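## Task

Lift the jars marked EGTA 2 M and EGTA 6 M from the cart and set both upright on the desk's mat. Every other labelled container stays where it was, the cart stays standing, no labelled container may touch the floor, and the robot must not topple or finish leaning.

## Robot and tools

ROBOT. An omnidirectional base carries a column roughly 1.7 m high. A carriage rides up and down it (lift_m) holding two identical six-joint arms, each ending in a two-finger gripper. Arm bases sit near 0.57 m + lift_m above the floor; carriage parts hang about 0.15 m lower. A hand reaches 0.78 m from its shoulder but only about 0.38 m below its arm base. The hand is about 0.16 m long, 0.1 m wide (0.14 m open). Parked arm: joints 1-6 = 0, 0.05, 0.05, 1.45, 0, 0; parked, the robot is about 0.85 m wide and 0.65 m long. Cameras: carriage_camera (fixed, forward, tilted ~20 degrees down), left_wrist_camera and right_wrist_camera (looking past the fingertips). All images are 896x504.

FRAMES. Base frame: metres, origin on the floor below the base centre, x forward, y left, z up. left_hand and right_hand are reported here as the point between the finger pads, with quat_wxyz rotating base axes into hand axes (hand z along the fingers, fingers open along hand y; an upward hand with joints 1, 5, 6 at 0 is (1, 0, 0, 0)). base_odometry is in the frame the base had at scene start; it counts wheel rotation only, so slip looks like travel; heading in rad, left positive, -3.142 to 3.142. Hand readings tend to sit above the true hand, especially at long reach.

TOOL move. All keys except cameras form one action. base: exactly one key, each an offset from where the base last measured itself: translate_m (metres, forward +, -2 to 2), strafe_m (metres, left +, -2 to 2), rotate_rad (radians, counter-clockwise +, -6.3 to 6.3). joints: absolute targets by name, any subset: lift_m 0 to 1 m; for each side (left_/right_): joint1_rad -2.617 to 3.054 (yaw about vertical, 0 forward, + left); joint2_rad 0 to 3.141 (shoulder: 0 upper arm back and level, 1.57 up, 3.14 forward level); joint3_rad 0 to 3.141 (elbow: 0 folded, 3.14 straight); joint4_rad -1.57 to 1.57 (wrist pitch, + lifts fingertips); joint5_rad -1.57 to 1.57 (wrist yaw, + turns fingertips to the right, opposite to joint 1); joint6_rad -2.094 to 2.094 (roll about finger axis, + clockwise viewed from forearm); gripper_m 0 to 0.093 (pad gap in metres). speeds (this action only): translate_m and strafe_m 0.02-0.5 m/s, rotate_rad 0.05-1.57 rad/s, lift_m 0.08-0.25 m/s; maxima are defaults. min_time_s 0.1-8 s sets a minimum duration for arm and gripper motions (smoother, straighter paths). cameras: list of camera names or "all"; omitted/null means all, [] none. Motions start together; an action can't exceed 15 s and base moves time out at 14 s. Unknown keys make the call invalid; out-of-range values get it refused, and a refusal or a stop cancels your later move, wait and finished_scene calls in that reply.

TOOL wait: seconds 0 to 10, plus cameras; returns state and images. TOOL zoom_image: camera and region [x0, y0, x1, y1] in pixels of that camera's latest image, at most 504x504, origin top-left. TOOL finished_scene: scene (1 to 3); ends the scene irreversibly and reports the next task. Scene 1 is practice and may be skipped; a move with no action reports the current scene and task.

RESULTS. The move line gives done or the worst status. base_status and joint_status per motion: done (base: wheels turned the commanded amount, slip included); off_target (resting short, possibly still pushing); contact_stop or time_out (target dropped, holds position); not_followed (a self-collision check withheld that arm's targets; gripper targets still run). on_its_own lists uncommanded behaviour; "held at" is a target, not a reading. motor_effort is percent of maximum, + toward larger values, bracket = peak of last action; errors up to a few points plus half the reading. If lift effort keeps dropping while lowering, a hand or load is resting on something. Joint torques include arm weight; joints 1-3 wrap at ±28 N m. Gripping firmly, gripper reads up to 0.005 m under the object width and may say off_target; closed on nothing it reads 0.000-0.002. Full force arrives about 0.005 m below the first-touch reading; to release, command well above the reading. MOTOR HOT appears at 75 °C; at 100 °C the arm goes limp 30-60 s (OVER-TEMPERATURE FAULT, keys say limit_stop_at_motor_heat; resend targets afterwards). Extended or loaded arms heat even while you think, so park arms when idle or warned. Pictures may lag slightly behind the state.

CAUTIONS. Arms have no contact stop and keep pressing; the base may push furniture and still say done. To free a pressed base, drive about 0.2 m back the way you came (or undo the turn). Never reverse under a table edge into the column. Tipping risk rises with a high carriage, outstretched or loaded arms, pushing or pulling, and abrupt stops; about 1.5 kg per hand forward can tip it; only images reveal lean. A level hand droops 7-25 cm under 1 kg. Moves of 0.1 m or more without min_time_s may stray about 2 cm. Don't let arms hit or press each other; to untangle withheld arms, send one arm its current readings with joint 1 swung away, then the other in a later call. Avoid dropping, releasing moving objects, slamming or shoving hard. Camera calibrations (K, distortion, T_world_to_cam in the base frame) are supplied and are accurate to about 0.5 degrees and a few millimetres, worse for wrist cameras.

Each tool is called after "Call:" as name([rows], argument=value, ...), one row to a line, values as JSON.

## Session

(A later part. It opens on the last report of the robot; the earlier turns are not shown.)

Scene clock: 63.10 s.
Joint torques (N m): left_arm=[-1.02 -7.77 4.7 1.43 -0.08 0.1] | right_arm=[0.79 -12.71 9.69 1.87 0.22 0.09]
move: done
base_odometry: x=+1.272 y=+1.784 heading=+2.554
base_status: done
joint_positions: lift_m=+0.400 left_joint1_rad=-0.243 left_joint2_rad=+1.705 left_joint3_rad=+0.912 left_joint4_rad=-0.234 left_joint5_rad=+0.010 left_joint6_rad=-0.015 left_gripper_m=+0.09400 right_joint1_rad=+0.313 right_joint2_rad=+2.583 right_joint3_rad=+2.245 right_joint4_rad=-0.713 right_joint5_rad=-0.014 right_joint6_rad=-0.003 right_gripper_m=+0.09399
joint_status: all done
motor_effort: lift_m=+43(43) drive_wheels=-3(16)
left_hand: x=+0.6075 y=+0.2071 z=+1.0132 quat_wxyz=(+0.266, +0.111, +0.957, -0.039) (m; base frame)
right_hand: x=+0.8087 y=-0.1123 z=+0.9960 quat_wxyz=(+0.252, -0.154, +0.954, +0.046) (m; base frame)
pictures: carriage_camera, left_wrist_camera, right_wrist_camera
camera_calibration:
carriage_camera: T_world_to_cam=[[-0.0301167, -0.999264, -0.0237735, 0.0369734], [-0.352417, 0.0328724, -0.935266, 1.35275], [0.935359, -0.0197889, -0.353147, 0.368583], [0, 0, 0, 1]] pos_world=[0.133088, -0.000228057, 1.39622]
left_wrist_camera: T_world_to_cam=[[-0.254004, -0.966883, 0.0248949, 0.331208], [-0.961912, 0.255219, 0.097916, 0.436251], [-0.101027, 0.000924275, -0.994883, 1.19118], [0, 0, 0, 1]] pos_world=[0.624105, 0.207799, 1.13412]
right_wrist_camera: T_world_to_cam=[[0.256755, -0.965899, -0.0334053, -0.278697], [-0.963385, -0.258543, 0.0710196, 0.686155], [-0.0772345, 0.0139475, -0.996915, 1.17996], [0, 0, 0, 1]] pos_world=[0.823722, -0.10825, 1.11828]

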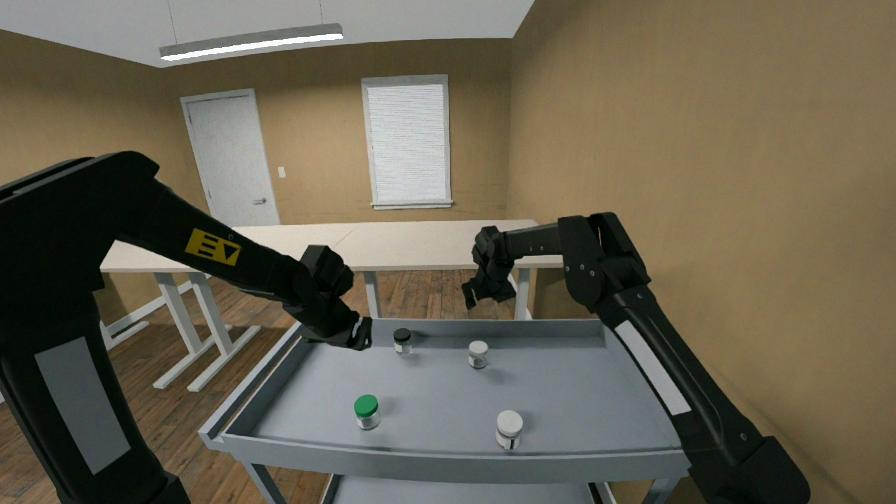

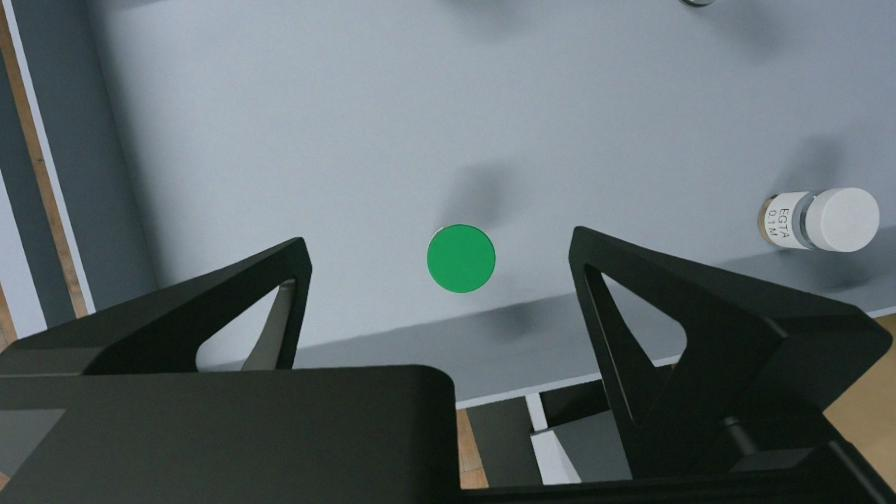

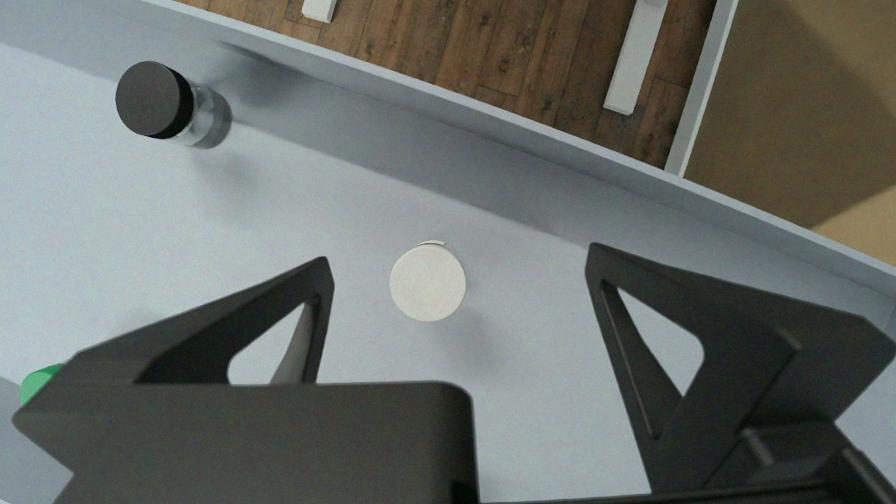

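Call:
move(joints={"left_joint1_rad":-0.286,"left_joint2_rad":1.643,"left_joint3_rad":0.818,"left_joint4_rad":-0.205,"right_joint1_rad":0.364,"right_joint2_rad":2.434,"right_joint3_rad":1.97,"right_joint4_rad":-0.566,"lift_m":0.32}, min_time_s=1.5, cameras=["all"])

Scene clock: 69.17 s.
Joint torques (N m): left_arm=[-1.06 -11.25 4.51 1.36 -0.08 0.1] | right_arm=[0.8 -17.65 6.63 1.79 0.21 0.09]
move: done
base_odometry: x=+1.272 y=+1.784 heading=+2.554
base_status: not commanded
joint_positions: lift_m=+0.320 left_joint1_rad=-0.279 left_joint2_rad=+1.675 left_joint3_rad=+0.830 left_joint4_rad=-0.222 left_joint5_rad=+0.010 left_joint6_rad=-0.015 left_gripper_m=+0.09400 right_joint1_rad=+0.358 right_joint2_rad=+2.481 right_joint3_rad=+1.977 right_joint4_rad=-0.581 right_joint5_rad=-0.013 right_joint6_rad=-0.003 right_gripper_m=+0.09399
joint_status: all done
motor_effort: lift_m=+35(36) drive_wheels=-3(8)
left_hand: x=+0.5810 y=+0.1998 z=+0.9184 quat_wxyz=(+0.245, +0.129, +0.960, -0.041) (m; base frame)
right_hand: x=+0.7713 y=-0.0967 z=+0.8938 quat_wxyz=(+0.236, -0.176, +0.955, +0.049) (m; base frame)
pictures: carriage_camera, left_wrist_camera, right_wrist_camera
camera_calibration:
carriage_camera: T_world_to_cam=[[-0.0301167, -0.999264, -0.0237735, 0.0350846], [-0.352417, 0.0328724, -0.935266, 1.27844], [0.935359, -0.0197889, -0.353147, 0.340526], [0, 0, 0, 1]] pos_world=[0.133088, -0.000228057, 1.31677]
left_wrist_camera: T_world_to_cam=[[-0.287517, -0.957438, 0.025437, 0.336939], [-0.947506, 0.288212, 0.13844, 0.369666], [-0.139878, 0.0157019, -0.990044, 1.10943], [0, 0, 0, 1]] pos_world=[0.602322, 0.198636, 1.03864]
right_wrist_camera: T_world_to_cam=[[0.298794, -0.953804, -0.0313101, -0.290585], [-0.948157, -0.300427, 0.10364, 0.616464], [-0.108259, -0.00128017, -0.994122, 1.09496], [0, 0, 0, 1]] pos_world=[0.789869, -0.0905568, 1.01554]

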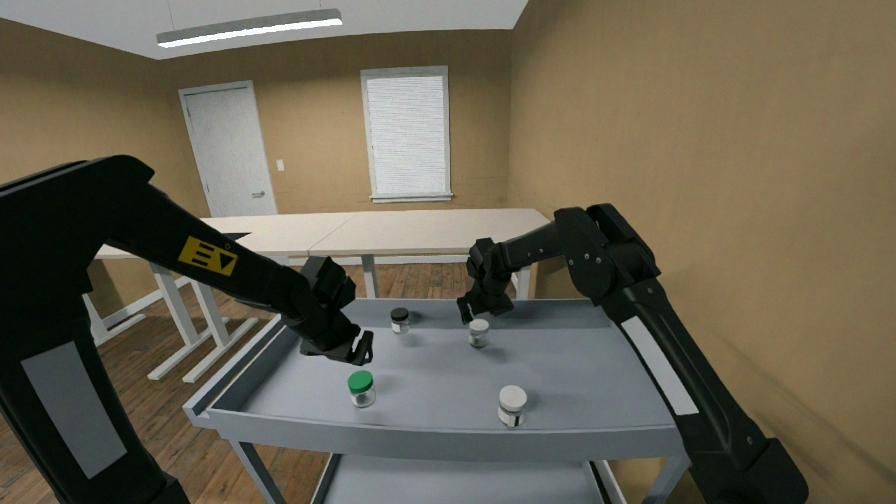

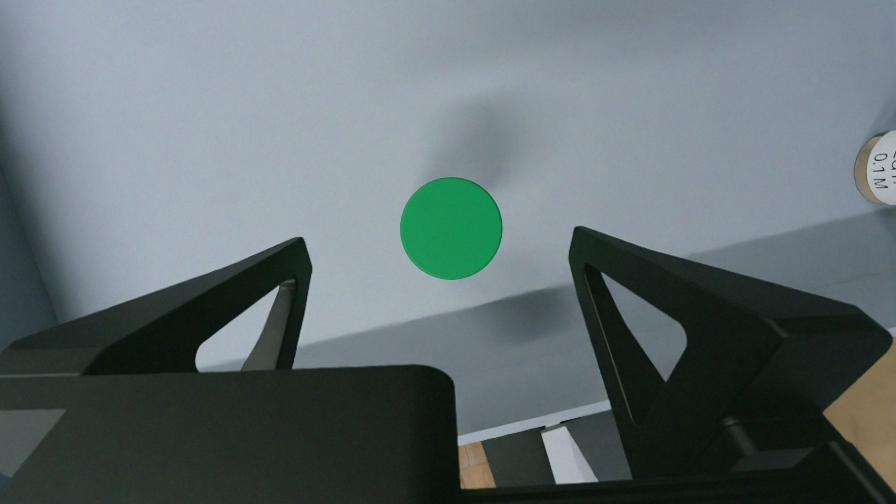

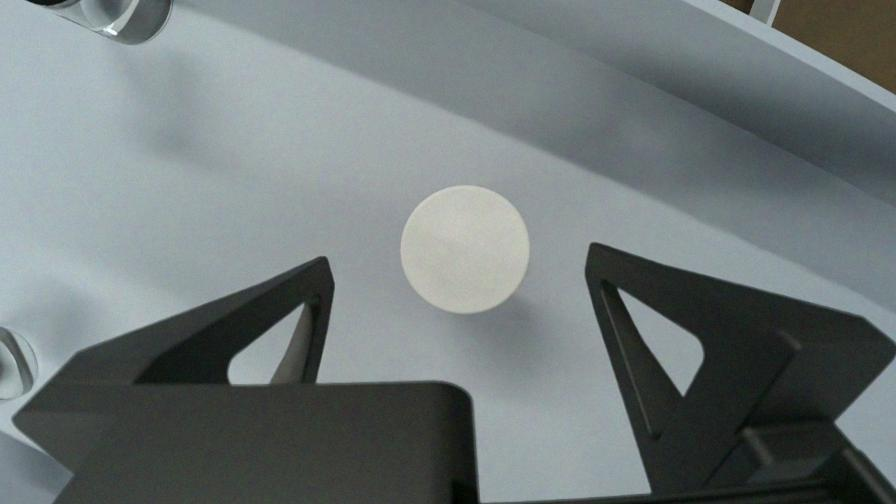

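Call:
move(joints={"left_joint2_rad":1.695,"left_joint3_rad":0.78,"left_joint4_rad":-0.105,"lift_m":0.258}, min_time_s=1.5, cameras=["left_wrist_camera","right_wrist_camera"])

Scene clock: 72.13 s.
Joint torques (N m): left_arm=[-1.03 -7.23 4.44 1.39 -0.08 0.1] | right_arm=[0.79 -15.38 7.58 1.76 0.22 0.09]
move: done
base_odometry: x=+1.272 y=+1.784 heading=+2.554
base_status: not commanded
joint_positions: lift_m=+0.258 left_joint1_rad=-0.279 left_joint2_rad=+1.686 left_joint3_rad=+0.792 left_joint4_rad=-0.123 left_joint5_rad=+0.010 left_joint6_rad=-0.015 left_gripper_m=+0.09400 right_joint1_rad=+0.358 right_joint2_rad=+2.456 right_joint3_rad=+1.967 right_joint4_rad=-0.571 right_joint5_rad=-0.013 right_joint6_rad=-0.003 right_gripper_m=+0.09399
joint_status: all done
motor_effort: lift_m=+36(37) drive_wheels=+7(8)
left_hand: x=+0.5871 y=+0.1981 z=+0.8524 quat_wxyz=(+0.270, +0.128, +0.953, -0.045) (m; base frame)
right_hand: x=+0.7734 y=-0.0959 z=+0.8435 quat_wxyz=(+0.248, -0.175, +0.951, +0.051) (m; base frame)
pictures: left_wrist_camera, right_wrist_camera
camera_calibration:
left_wrist_camera: T_world_to_cam=[[-0.288741, -0.957087, 0.0247569, 0.339928], [-0.953031, 0.289795, 0.0880419, 0.431007], [-0.0914382, 0.0018272, -0.995809, 1.02423], [0, 0, 0, 1]] pos_world=[0.602567, 0.198566, 0.973573]
right_wrist_camera: T_world_to_cam=[[0.299537, -0.953526, -0.032647, -0.291459], [-0.950278, -0.30122, 0.0789808, 0.646276], [-0.0851442, 0.00736608, -0.996341, 1.02999], [0, 0, 0, 1]] pos_world=[0.789142, -0.0908289, 0.965667]

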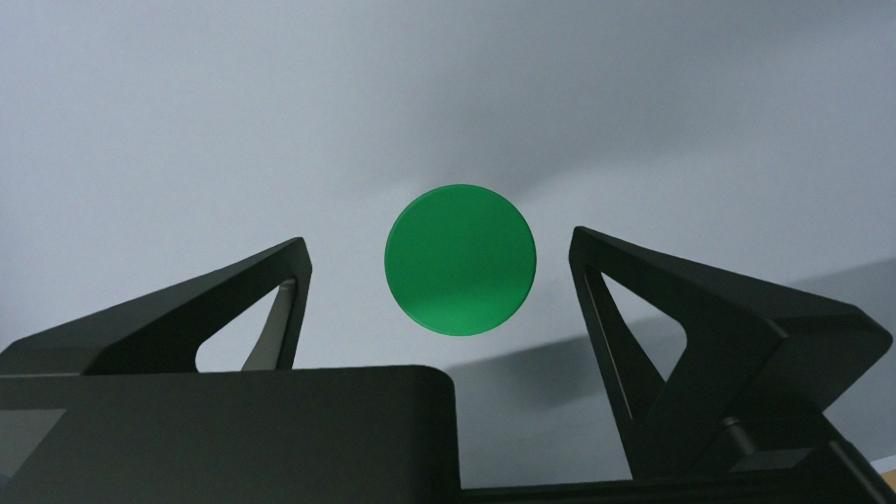

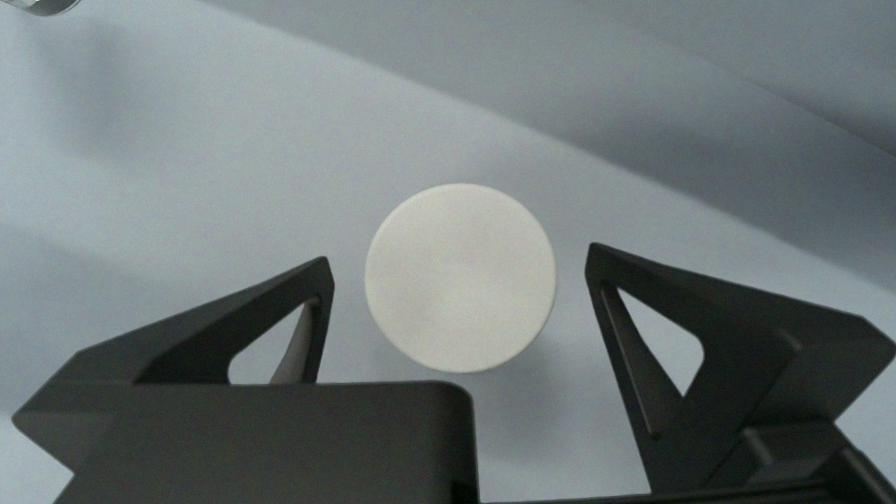

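Call:
move(joints={"left_joint2_rad":1.77,"left_joint3_rad":0.725,"left_joint4_rad":0.025,"lift_m":0.25}, min_time_s=1.5, cameras=["carriage_camera","left_wrist_camera"])

Scene clock: 74.83 s.
Joint torques (N m): left_arm=[-1.03 -7.47 4.05 1.38 -0.08 0.1] | right_arm=[0.77 -15.28 7.77 1.76 0.21 0.09]
move: done
base_odometry: x=+1.272 y=+1.784 heading=+2.554
base_status: not commanded
joint_positions: lift_m=+0.250 left_joint1_rad=-0.279 left_joint2_rad=+1.760 left_joint3_rad=+0.736 left_joint4_rad=+0.007 left_joint5_rad=+0.010 left_joint6_rad=-0.015 left_gripper_m=+0.09400 right_joint1_rad=+0.358 right_joint2_rad=+2.455 right_joint3_rad=+1.964 right_joint4_rad=-0.571 right_joint5_rad=-0.013 right_joint6_rad=-0.003 right_gripper_m=+0.09399
joint_status: all done
motor_effort: lift_m=+36(37) drive_wheels=+7(9)
left_hand: x=+0.5850 y=+0.1987 z=+0.8169 quat_wxyz=(+0.270, +0.128, +0.953, -0.045) (m; base frame)
right_hand: x=+0.7728 y=-0.0961 z=+0.8350 quat_wxyz=(+0.247, -0.175, +0.952, +0.051) (m; base frame)
pictures: carriage_camera, left_wrist_camera
camera_calibration:
carriage_camera: T_world_to_cam=[[-0.0301167, -0.999264, -0.0237735, 0.03342], [-0.352417, 0.0328724, -0.935266, 1.21295], [0.935359, -0.0197889, -0.353147, 0.315798], [0, 0, 0, 1]] pos_world=[0.133088, -0.000228057, 1.24675]
left_wrist_camera: T_world_to_cam=[[-0.288741, -0.957087, 0.0247569, 0.340778], [-0.953031, 0.289795, 0.0880419, 0.432018], [-0.0914382, 0.0018272, -0.995809, 0.988658], [0, 0, 0, 1]] pos_world=[0.600525, 0.199151, 0.938043]

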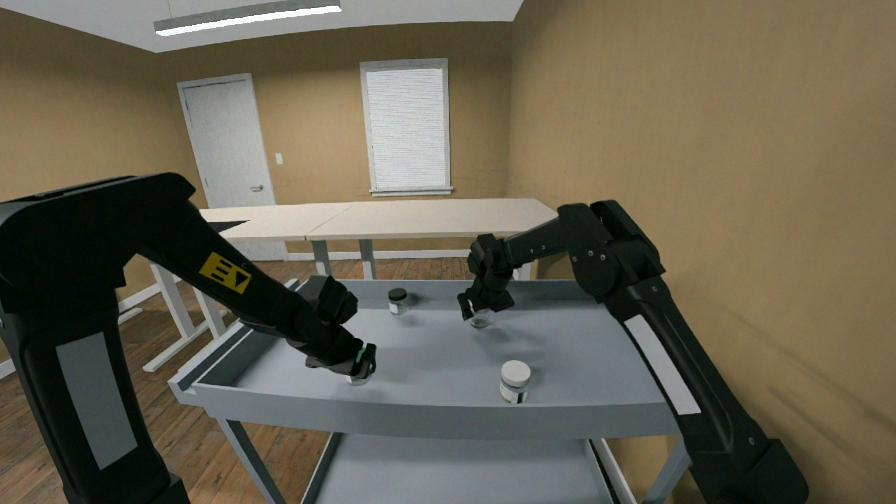

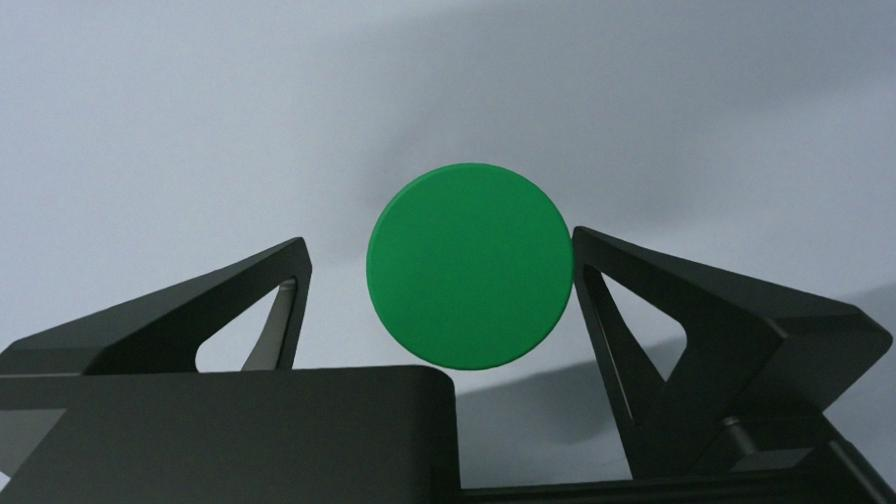

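Call:
move(joints={"left_joint1_rad":-0.308}, cameras=["left_wrist_camera","right_wrist_camera"])

Scene clock: 76.17 s.
Joint torques (N m): left_arm=[-0.73 -7.47 4.07 1.44 -0.08 0.09] | right_arm=[0.76 -15.28 7.79 1.75 0.22 0.09]
move: done
base_odometry: x=+1.272 y=+1.784 heading=+2.554
base_status: not commanded
joint_positions: lift_m=+0.250 left_joint1_rad=-0.304 left_joint2_rad=+1.760 left_joint3_rad=+0.736 left_joint4_rad=+0.007 left_joint5_rad=+0.010 left_joint6_rad=-0.015 left_gripper_m=+0.09400 right_joint1_rad=+0.358 right_joint2_rad=+2.455 right_joint3_rad=+1.964 right_joint4_rad=-0.571 right_joint5_rad=-0.013 right_joint6_rad=-0.003 right_gripper_m=+0.09399
joint_status: all done
motor_effort: lift_m=+35(37) drive_wheels=+7(8)
left_hand: x=+0.5825 y=+0.1897 z=+0.8170 quat_wxyz=(+0.269, +0.140, +0.952, -0.048) (m; base frame)
right_hand: x=+0.7728 y=-0.0961 z=+0.8350 quat_wxyz=(+0.247, -0.175, +0.952, +0.051) (m; base frame)
pictures: left_wrist_camera, right_wrist_camera
camera_calibration:
left_wrist_camera: T_world_to_cam=[[-0.312385, -0.94965, 0.0240978, 0.344299], [-0.94564, 0.313281, 0.0872923, 0.424013], [-0.0904465, 0.00448105, -0.995891, 0.987522], [0, 0, 0, 1]] pos_world=[0.597836, 0.189703, 0.938155]
right_wrist_camera: T_world_to_cam=[[0.299478, -0.953548, -0.0325449, -0.291813], [-0.950135, -0.301167, 0.0808796, 0.644602], [-0.0869241, 0.00670033, -0.996192, 1.02267], [0, 0, 0, 1]] pos_world=[0.788746, -0.090977, 0.957148]

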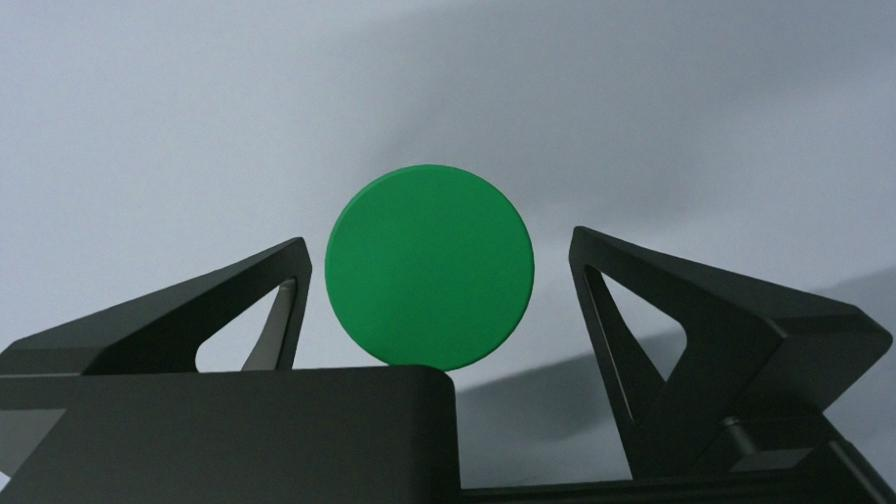

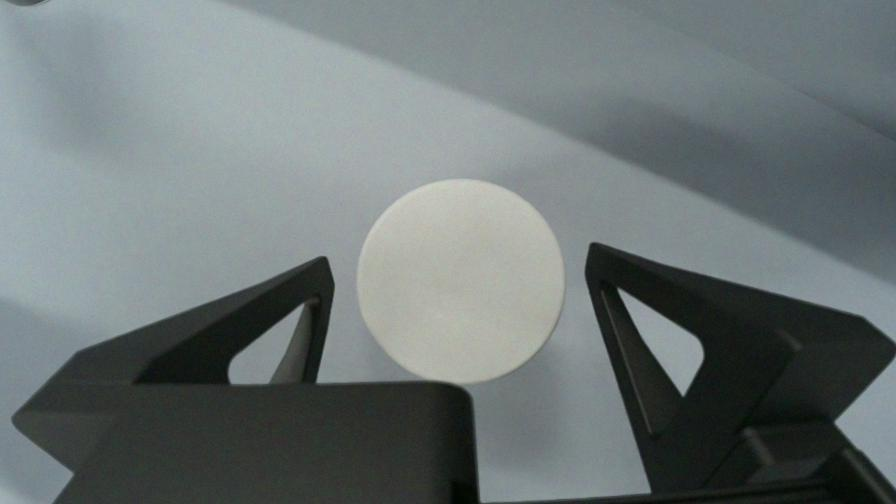

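Call:
move(joints={"left_gripper_m":0.05,"right_gripper_m":0.05}, min_time_s=2.5, cameras=["left_wrist_camera","right_wrist_camera"])

Scene clock: 79.30 s.
Joint torques (N m): left_arm=[-0.77 -7.46 4.05 1.44 -0.07 0.1] | right_arm=[0.79 -15.28 7.77 1.76 0.21 0.1]
move: off_target
base_odometry: x=+1.272 y=+1.784 heading=+2.554
base_status: not commanded
joint_positions: lift_m=+0.250 left_joint1_rad=-0.304 left_joint2_rad=+1.760 left_joint3_rad=+0.736 left_joint4_rad=+0.008 left_joint5_rad=+0.009 left_joint6_rad=-0.015 left_gripper_m=+0.05413 right_joint1_rad=+0.358 right_joint2_rad=+2.455 right_joint3_rad=+1.964 right_joint4_rad=-0.571 right_joint5_rad=-0.013 right_joint6_rad=-0.003 right_gripper_m=+0.05446
joint_status: left_gripper_m off_target (ended at +0.05416, target +0.05000); right_gripper_m off_target (ended at +0.05448, target +0.05000)
motor_effort: lift_m=+35(37) drive_wheels=+8(8)
left_hand: x=+0.5826 y=+0.1898 z=+0.8171 quat_wxyz=(+0.270, +0.140, +0.952, -0.048) (m; base frame)
right_hand: x=+0.7728 y=-0.0962 z=+0.8350 quat_wxyz=(+0.247, -0.175, +0.952, +0.050) (m; base frame)
pictures: left_wrist_camera, right_wrist_camera
camera_calibration:
left_wrist_camera: T_world_to_cam=[[-0.312017, -0.949787, 0.0234442, 0.344775], [-0.945814, 0.312858, 0.0869224, 0.424571], [-0.0898925, 0.0049474, -0.995939, 0.987208], [0, 0, 0, 1]] pos_world=[0.597884, 0.189749, 0.938211]
right_wrist_camera: T_world_to_cam=[[0.299131, -0.953679, -0.03188, -0.292244], [-0.950266, -0.300763, 0.0808457, 0.644778], [-0.0866891, 0.00611096, -0.996217, 1.02246], [0, 0, 0, 1]] pos_world=[0.788766, -0.0910292, 0.957147]

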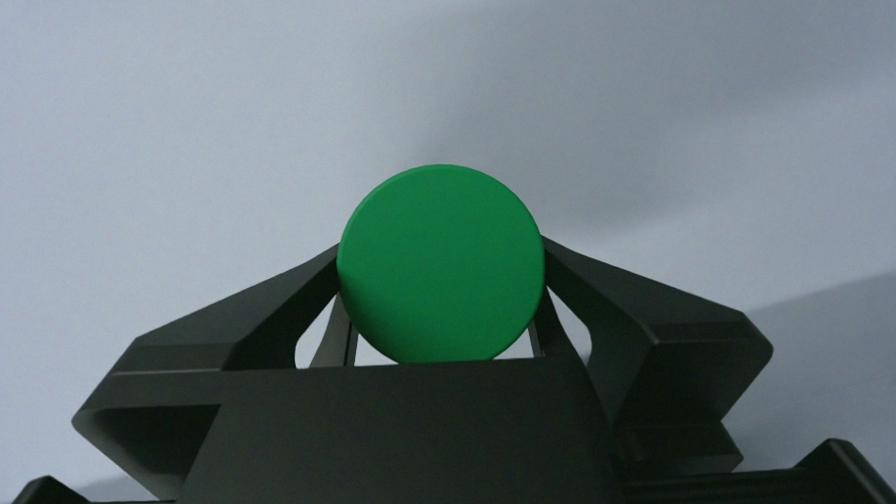

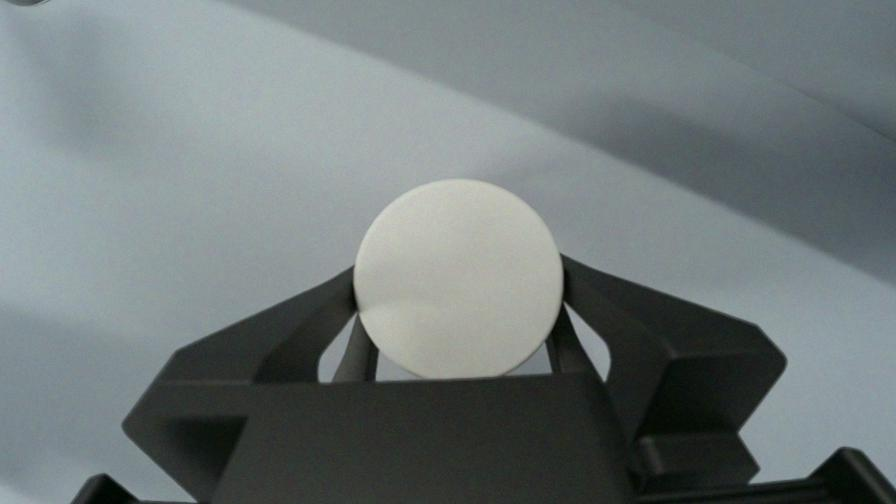

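Call:
move(joints={"left_gripper_m":0.046,"right_gripper_m":0.046}, cameras=[])

Call:
move(joints={"lift_m":0.40}, speeds={"lift_m":0.1})

Scene clock: 80.10 s.
Joint torques (N m): left_arm=[-0.79 -7.46 4.05 1.44 -0.07 0.09] | right_arm=[0.79 -15.27 7.75 1.75 0.2 0.1]
move: off_target
base_odometry: x=+1.272 y=+1.784 heading=+2.554
base_status: not commanded
joint_positions: lift_m=+0.250 left_joint1_rad=-0.304 left_joint2_rad=+1.760 left_joint3_rad=+0.736 left_joint4_rad=+0.008 left_joint5_rad=+0.009 left_joint6_rad=-0.015 left_gripper_m=+0.05413 right_joint1_rad=+0.358 right_joint2_rad=+2.455 right_joint3_rad=+1.964 right_joint4_rad=-0.571 right_joint5_rad=-0.013 right_joint6_rad=-0.003 right_gripper_m=+0.05446
joint_status: left_gripper_m off_target (ended at +0.05412, target +0.04600); right_gripper_m off_target (ended at +0.05446, target +0.04600)
motor_effort: lift_m=+36(37) drive_wheels=+7(8)
left_hand: x=+0.5826 y=+0.1898 z=+0.8171 quat_wxyz=(+0.270, +0.140, +0.952, -0.048) (m; base frame)
right_hand: x=+0.7728 y=-0.0962 z=+0.8350 quat_wxyz=(+0.247, -0.175, +0.952, +0.050) (m; base frame)
pictures: none
No camera images: "cameras" was empty.

Scene clock: 81.97 s.
Joint torques (N m): left_arm=[-0.58 -8.28 4.26 1.42 -0.07 0.09] | right_arm=[0.75 -15.28 7.9 1.74 0.21 0.09]
move: done
base_odometry: x=+1.272 y=+1.784 heading=+2.554
base_status: not commanded
joint_positions: lift_m=+0.400 left_joint1_rad=-0.304 left_joint2_rad=+1.769 left_joint3_rad=+0.732 left_joint4_rad=+0.012 left_joint5_rad=+0.009 left_joint6_rad=-0.015 left_gripper_m=+0.05413 right_joint1_rad=+0.358 right_joint2_rad=+2.455 right_joint3_rad=+1.963 right_joint4_rad=-0.570 right_joint5_rad=-0.013 right_joint6_rad=-0.003 right_gripper_m=+0.05446
joint_status: all done
motor_effort: lift_m=+42(50) drive_wheels=+8(8)
left_hand: x=+0.5807 y=+0.1904 z=+0.9627 quat_wxyz=(+0.265, +0.140, +0.953, -0.047) (m; base frame)
right_hand: x=+0.7727 y=-0.0963 z=+0.9844 quat_wxyz=(+0.247, -0.175, +0.952, +0.050) (m; base frame)
pictures: carriage_camera, left_wrist_camera, right_wrist_camera
camera_calibration:
carriage_camera: T_world_to_cam=[[-0.0301167, -0.999264, -0.0237735, 0.0369747], [-0.352417, 0.0328724, -0.935266, 1.3528], [0.935359, -0.0197889, -0.353147, 0.368602], [0, 0, 0, 1]] pos_world=[0.133088, -0.000228057, 1.39628]
left_wrist_camera: T_world_to_cam=[[-0.31182, -0.949849, 0.0235597, 0.34112], [-0.94505, 0.312618, 0.0956587, 0.401119], [-0.0982265, 0.00756322, -0.995135, 1.13568], [0, 0, 0, 1]] pos_world=[0.597, 0.190026, 1.08375]
right_wrist_camera: T_world_to_cam=[[0.299131, -0.953679, -0.03188, -0.287486], [-0.950266, -0.300763, 0.0808457, 0.632588], [-0.0866891, 0.00611096, -0.996217, 1.1713], [0, 0, 0, 1]] pos_world=[0.788662, -0.0910683, 1.10656]

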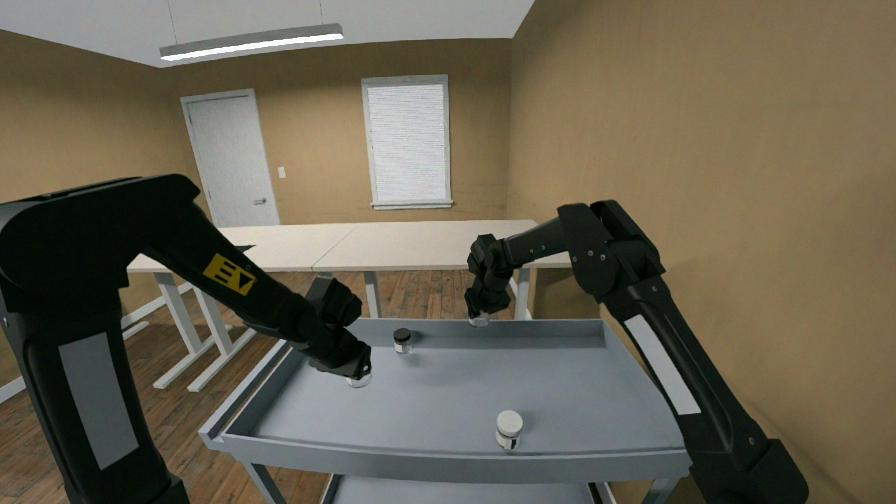

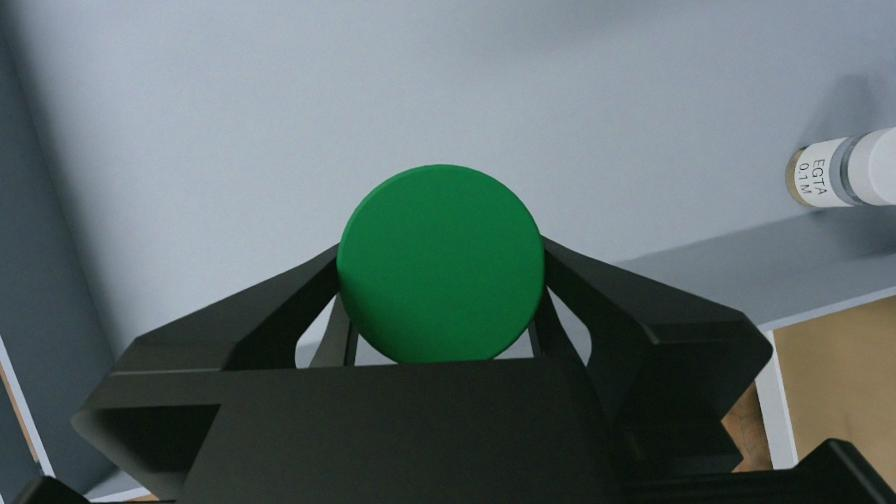

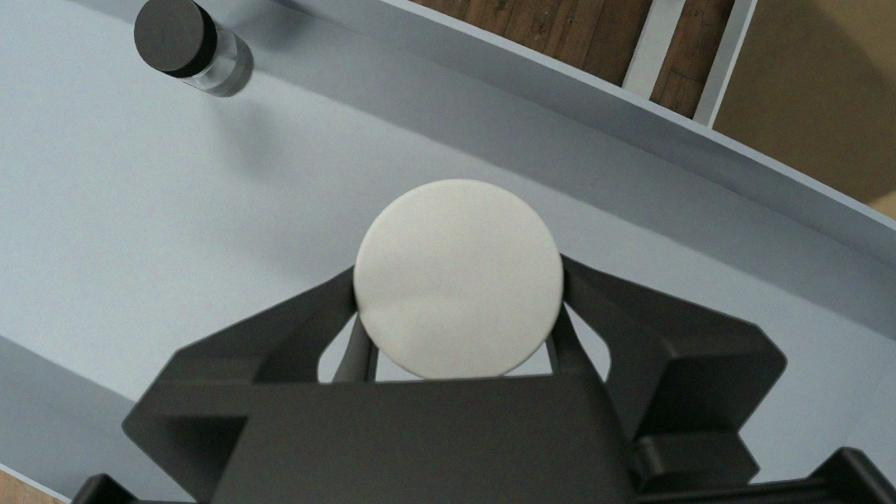

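Call:
move(base={"translate_m": -0.4}, joints={"lift_m":0.48}, speeds={"translate_m":0.2}, cameras=[])

Call:
move(base={"strafe_m": 1.65}, joints={"left_joint1_rad":0,"left_joint2_rad":1.2,"left_joint3_rad":0.8,"left_joint4_rad":-0.65,"right_joint1_rad":0,"right_joint2_rad":1.2,"right_joint3_rad":0.8,"right_joint4_rad":-0.65}, min_time_s=4, speeds={"strafe_m":0.3}, cameras=["carriage_camera"])

Scene clock: 87.07 s.
Joint torques (N m): left_arm=[-0.98 -8.72 4.33 1.35 -0.07 0.09] | right_arm=[0.46 -15.24 7.88 1.72 0.19 0.1]
move: done
base_odometry: x=+1.605 y=+1.562 heading=+2.554
base_status: done
joint_positions: lift_m=+0.480 left_joint1_rad=-0.305 left_joint2_rad=+1.774 left_joint3_rad=+0.732 left_joint4_rad=+0.017 left_joint5_rad=+0.009 left_joint6_rad=-0.015 left_gripper_m=+0.05412 right_joint1_rad=+0.361 right_joint2_rad=+2.455 right_joint3_rad=+1.963 right_joint4_rad=-0.568 right_joint5_rad=-0.011 right_joint6_rad=-0.003 right_gripper_m=+0.05446
joint_status: all done
motor_effort: lift_m=+43(52) drive_wheels=+4(17)
left_hand: x=+0.5809 y=+0.1902 z=+1.0413 quat_wxyz=(+0.265, +0.140, +0.953, -0.047) (m; base frame)
right_hand: x=+0.7726 y=-0.0947 z=+1.0646 quat_wxyz=(+0.248, -0.177, +0.951, +0.050) (m; base frame)
pictures: none
No camera images: "cameras" was empty.

Scene clock: 94.17 s.
Joint torques (N m): left_arm=[-0.14 -6.35 9.22 1.15 -0.06 0.09] | right_arm=[-0.28 -5.52 6.9 1.65 0.18 0.09]
move: done
base_odometry: x=+0.691 y=+0.189 heading=+2.554
base_status: done
joint_positions: lift_m=+0.480 left_joint1_rad=-0.004 left_joint2_rad=+1.222 left_joint3_rad=+0.762 left_joint4_rad=-0.651 left_joint5_rad=+0.008 left_joint6_rad=-0.015 left_gripper_m=+0.05412 right_joint1_rad=+0.006 right_joint2_rad=+1.218 right_joint3_rad=+0.806 right_joint4_rad=-0.644 right_joint5_rad=-0.010 right_joint6_rad=-0.003 right_gripper_m=+0.05446
joint_status: all done
motor_effort: lift_m=+43(43) drive_wheels=+0(15)
left_hand: x=+0.5075 y=+0.3019 z=+1.1471 quat_wxyz=(+0.228, -0.004, +0.974, -0.006) (m; base frame)
right_hand: x=+0.5206 y=-0.3009 z=+1.1648 quat_wxyz=(+0.254, -0.006, +0.967, +0.005) (m; base frame)
pictures: carriage_camera
camera_calibration:
carriage_camera: T_world_to_cam=[[-0.0301167, -0.999264, -0.0237735, 0.0388741], [-0.352417, 0.0328724, -0.935266, 1.42753], [0.935359, -0.0197889, -0.353147, 0.396818], [0, 0, 0, 1]] pos_world=[0.133088, -0.000228057, 1.47618]

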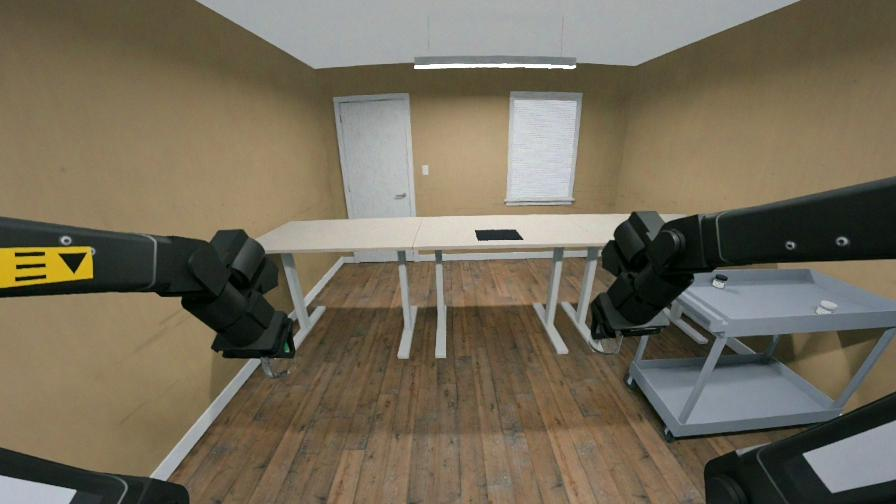

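Call:
move(base={"strafe_m": -0.46}, speeds={"strafe_m":0.3}, cameras=[])

Call:
move(base={"translate_m": 1.3}, speeds={"translate_m":0.3}, cameras=["all"])

Scene clock: 98.90 s.
Joint torques (N m): left_arm=[-0.32 -6 9.21 1.18 -0.05 0.09] | right_arm=[-0.18 -5.11 6.94 1.69 0.17 0.1]
move: done
base_odometry: x=+0.946 y=+0.571 heading=+2.554
base_status: done
joint_positions: lift_m=+0.480 left_joint1_rad=-0.001 left_joint2_rad=+1.218 left_joint3_rad=+0.762 left_joint4_rad=-0.656 left_joint5_rad=+0.007 left_joint6_rad=-0.014 left_gripper_m=+0.05412 right_joint1_rad=+0.003 right_joint2_rad=+1.214 right_joint3_rad=+0.806 right_joint4_rad=-0.647 right_joint5_rad=-0.009 right_joint6_rad=-0.003 right_gripper_m=+0.05445
joint_status: not commanded
motor_effort: lift_m=+42(43) drive_wheels=+0(19)
left_hand: x=+0.5067 y=+0.3028 z=+1.1477 quat_wxyz=(+0.228, -0.005, +0.974, -0.005) (m; base frame)
right_hand: x=+0.5200 y=-0.3019 z=+1.1655 quat_wxyz=(+0.255, -0.004, +0.967, +0.004) (m; base frame)
pictures: none
No camera images: "cameras" was empty.

Scene clock: 104.73 s.
Joint torques (N m): left_arm=[-0.29 -5.93 9.25 1.18 -0.05 0.1] | right_arm=[-0.08 -5.03 6.93 1.73 0.17 0.1]
move: done
base_odometry: x=-0.135 y=+1.293 heading=+2.553
base_status: done
joint_positions: lift_m=+0.480 left_joint1_rad=-0.001 left_joint2_rad=+1.216 left_joint3_rad=+0.762 left_joint4_rad=-0.657 left_joint5_rad=+0.007 left_joint6_rad=-0.014 left_gripper_m=+0.05412 right_joint1_rad=+0.003 right_joint2_rad=+1.213 right_joint3_rad=+0.806 right_joint4_rad=-0.649 right_joint5_rad=-0.009 right_joint6_rad=-0.003 right_gripper_m=+0.05445
joint_status: not commanded
motor_effort: lift_m=+42(43) drive_wheels=-3(21)
left_hand: x=+0.5064 y=+0.3028 z=+1.1479 quat_wxyz=(+0.228, -0.005, +0.974, -0.005) (m; base frame)
right_hand: x=+0.5196 y=-0.3019 z=+1.1654 quat_wxyz=(+0.254, -0.004, +0.967, +0.004) (m; base frame)
pictures: carriage_camera, left_wrist_camera, right_wrist_camera
camera_calibration:
carriage_camera: T_world_to_cam=[[-0.0301167, -0.999264, -0.0237735, 0.0388741], [-0.352417, 0.0328724, -0.935266, 1.42753], [0.935359, -0.0197889, -0.353147, 0.396818], [0, 0, 0, 1]] pos_world=[0.133088, -0.000228057, 1.47618]
left_wrist_camera: T_world_to_cam=[[-0.0117221, -0.999673, 0.0227185, 0.284519], [-0.983353, 0.0156449, 0.18103, 0.289404], [-0.181326, -0.0202183, -0.983215, 1.34863], [0, 0, 0, 1]] pos_world=[0.532464, 0.307165, 1.26714]
right_wrist_camera: T_world_to_cam=[[-0.0523199, -0.998205, -0.0291421, -0.23611], [-0.995845, 0.0499735, 0.0761321, 0.45067], [-0.0745391, 0.0330042, -0.996672, 1.33322], [0, 0, 0, 1]] pos_world=[0.535821, -0.30221, 1.2876]

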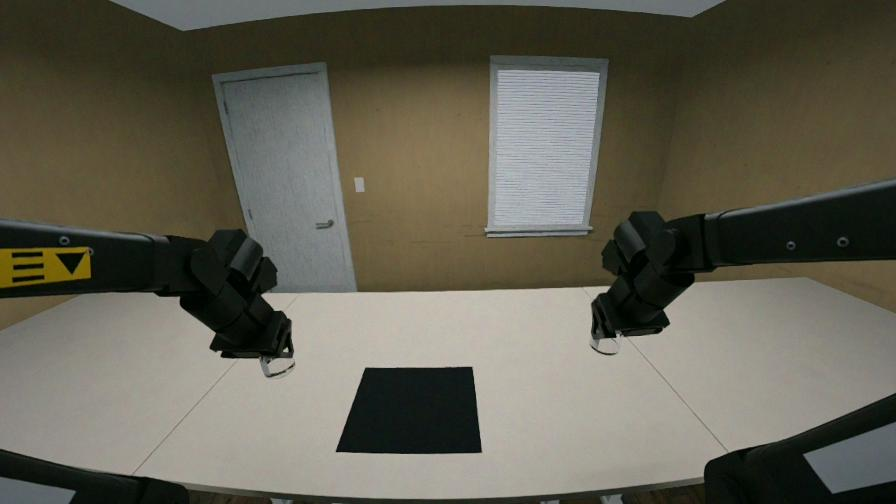

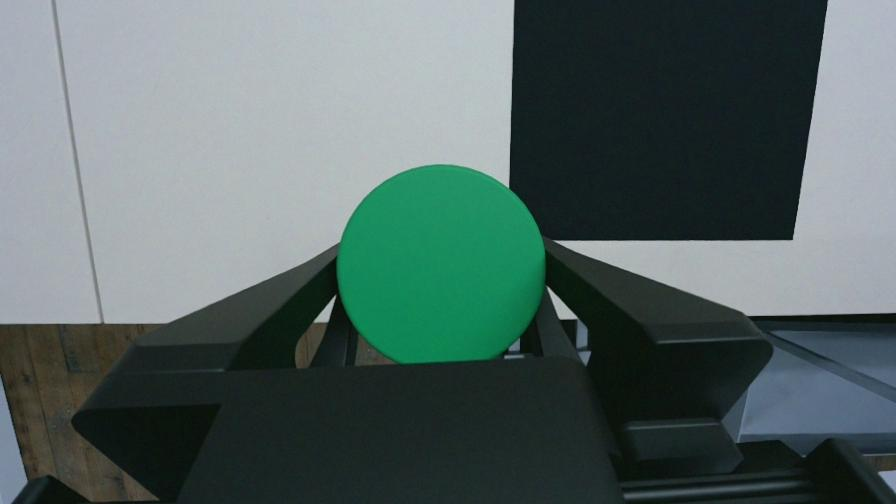

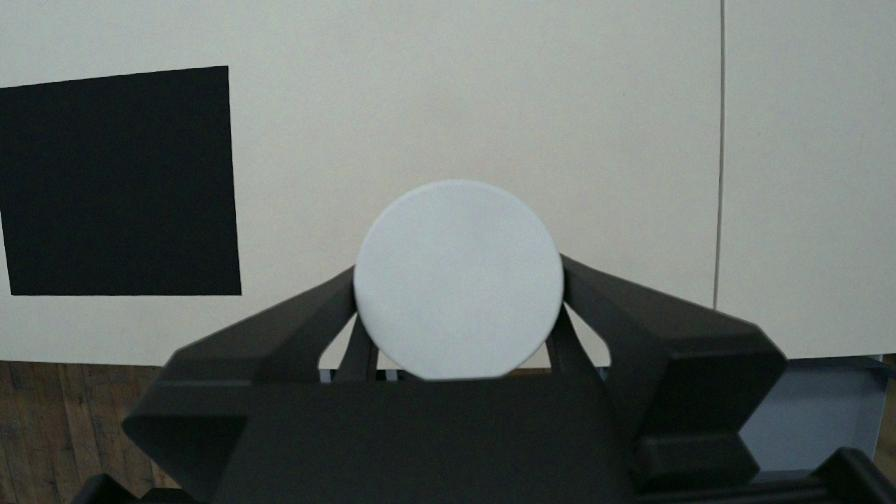

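Call:
move(base={"strafe_m": 0.08}, speeds={"strafe_m":0.1}, joints={"left_joint1_rad":-0.50,"left_joint2_rad":1.873,"left_joint3_rad":1.077,"left_joint4_rad":-0.22,"right_joint1_rad":0.50,"right_joint2_rad":1.873,"right_joint3_rad":1.09,"right_joint4_rad":-0.25}, min_time_s=3, cameras=["all"])

Scene clock: 112.03 s.
Joint torques (N m): left_arm=[-1.01 -9.37 8.38 1.41 -0.04 0.09] | right_arm=[0.77 -7.65 8.73 1.94 0.16 0.1]
move: done
base_odometry: x=-0.180 y=+1.227 heading=+2.553
base_status: done
joint_positions: lift_m=+0.480 left_joint1_rad=-0.494 left_joint2_rad=+1.865 left_joint3_rad=+1.042 left_joint4_rad=-0.244 left_joint5_rad=+0.006 left_joint6_rad=-0.014 left_gripper_m=+0.05412 right_joint1_rad=+0.494 right_joint2_rad=+1.862 right_joint3_rad=+1.065 right_joint4_rad=-0.269 right_joint5_rad=-0.008 right_joint6_rad=-0.003 right_gripper_m=+0.05445
joint_status: all done
motor_effort: lift_m=+43(43) drive_wheels=+0(16)
left_hand: x=+0.5972 y=+0.1016 z=+1.0729 quat_wxyz=(+0.241, +0.231, +0.940, -0.065) (m; base frame)
right_hand: x=+0.5996 y=-0.0998 z=+1.0789 quat_wxyz=(+0.242, -0.239, +0.938, +0.064) (m; base frame)
pictures: carriage_camera, left_wrist_camera, right_wrist_camera
camera_calibration:
carriage_camera: T_world_to_cam=[[-0.0301167, -0.999264, -0.0237735, 0.0388741], [-0.352417, 0.0328724, -0.935266, 1.42753], [0.935359, -0.0197889, -0.353147, 0.396818], [0, 0, 0, 1]] pos_world=[0.133088, -0.000228057, 1.47618]
left_wrist_camera: T_world_to_cam=[[-0.483401, -0.875141, 0.0212268, 0.356732], [-0.865677, 0.481496, 0.136988, 0.325026], [-0.130104, 0.0478446, -0.990345, 1.25736], [0, 0, 0, 1]] pos_world=[0.6174, 0.0955344, 1.19312]
right_wrist_camera: T_world_to_cam=[[0.42363, -0.905422, -0.0273643, -0.310721], [-0.90158, -0.424373, 0.0840345, 0.414422], [-0.0876993, -0.0109285, -0.996087, 1.24917], [0, 0, 0, 1]] pos_world=[0.614817, -0.0918127, 1.20096]

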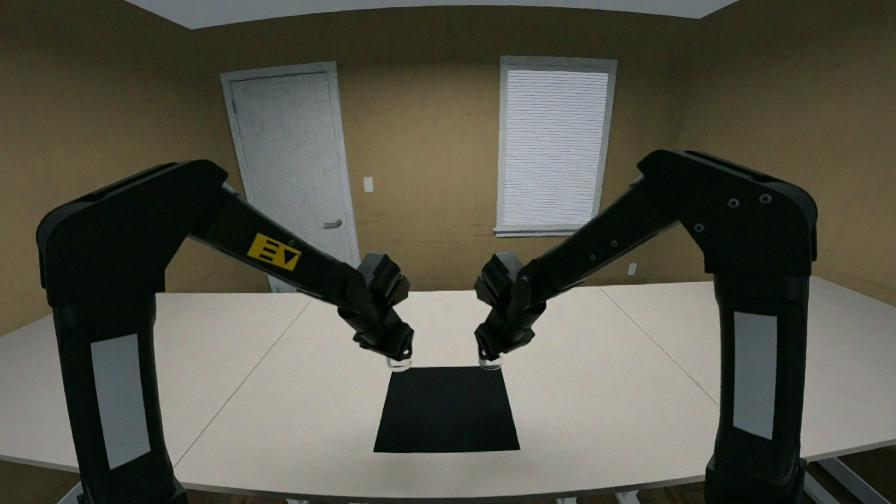

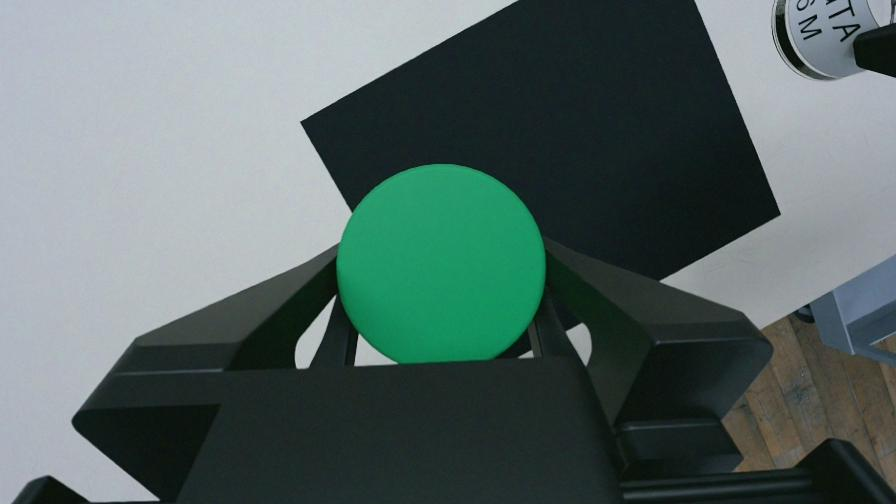

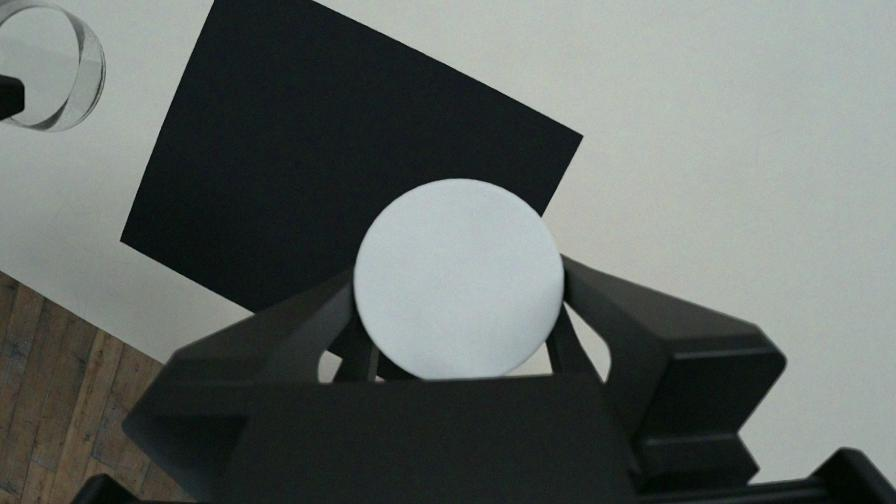

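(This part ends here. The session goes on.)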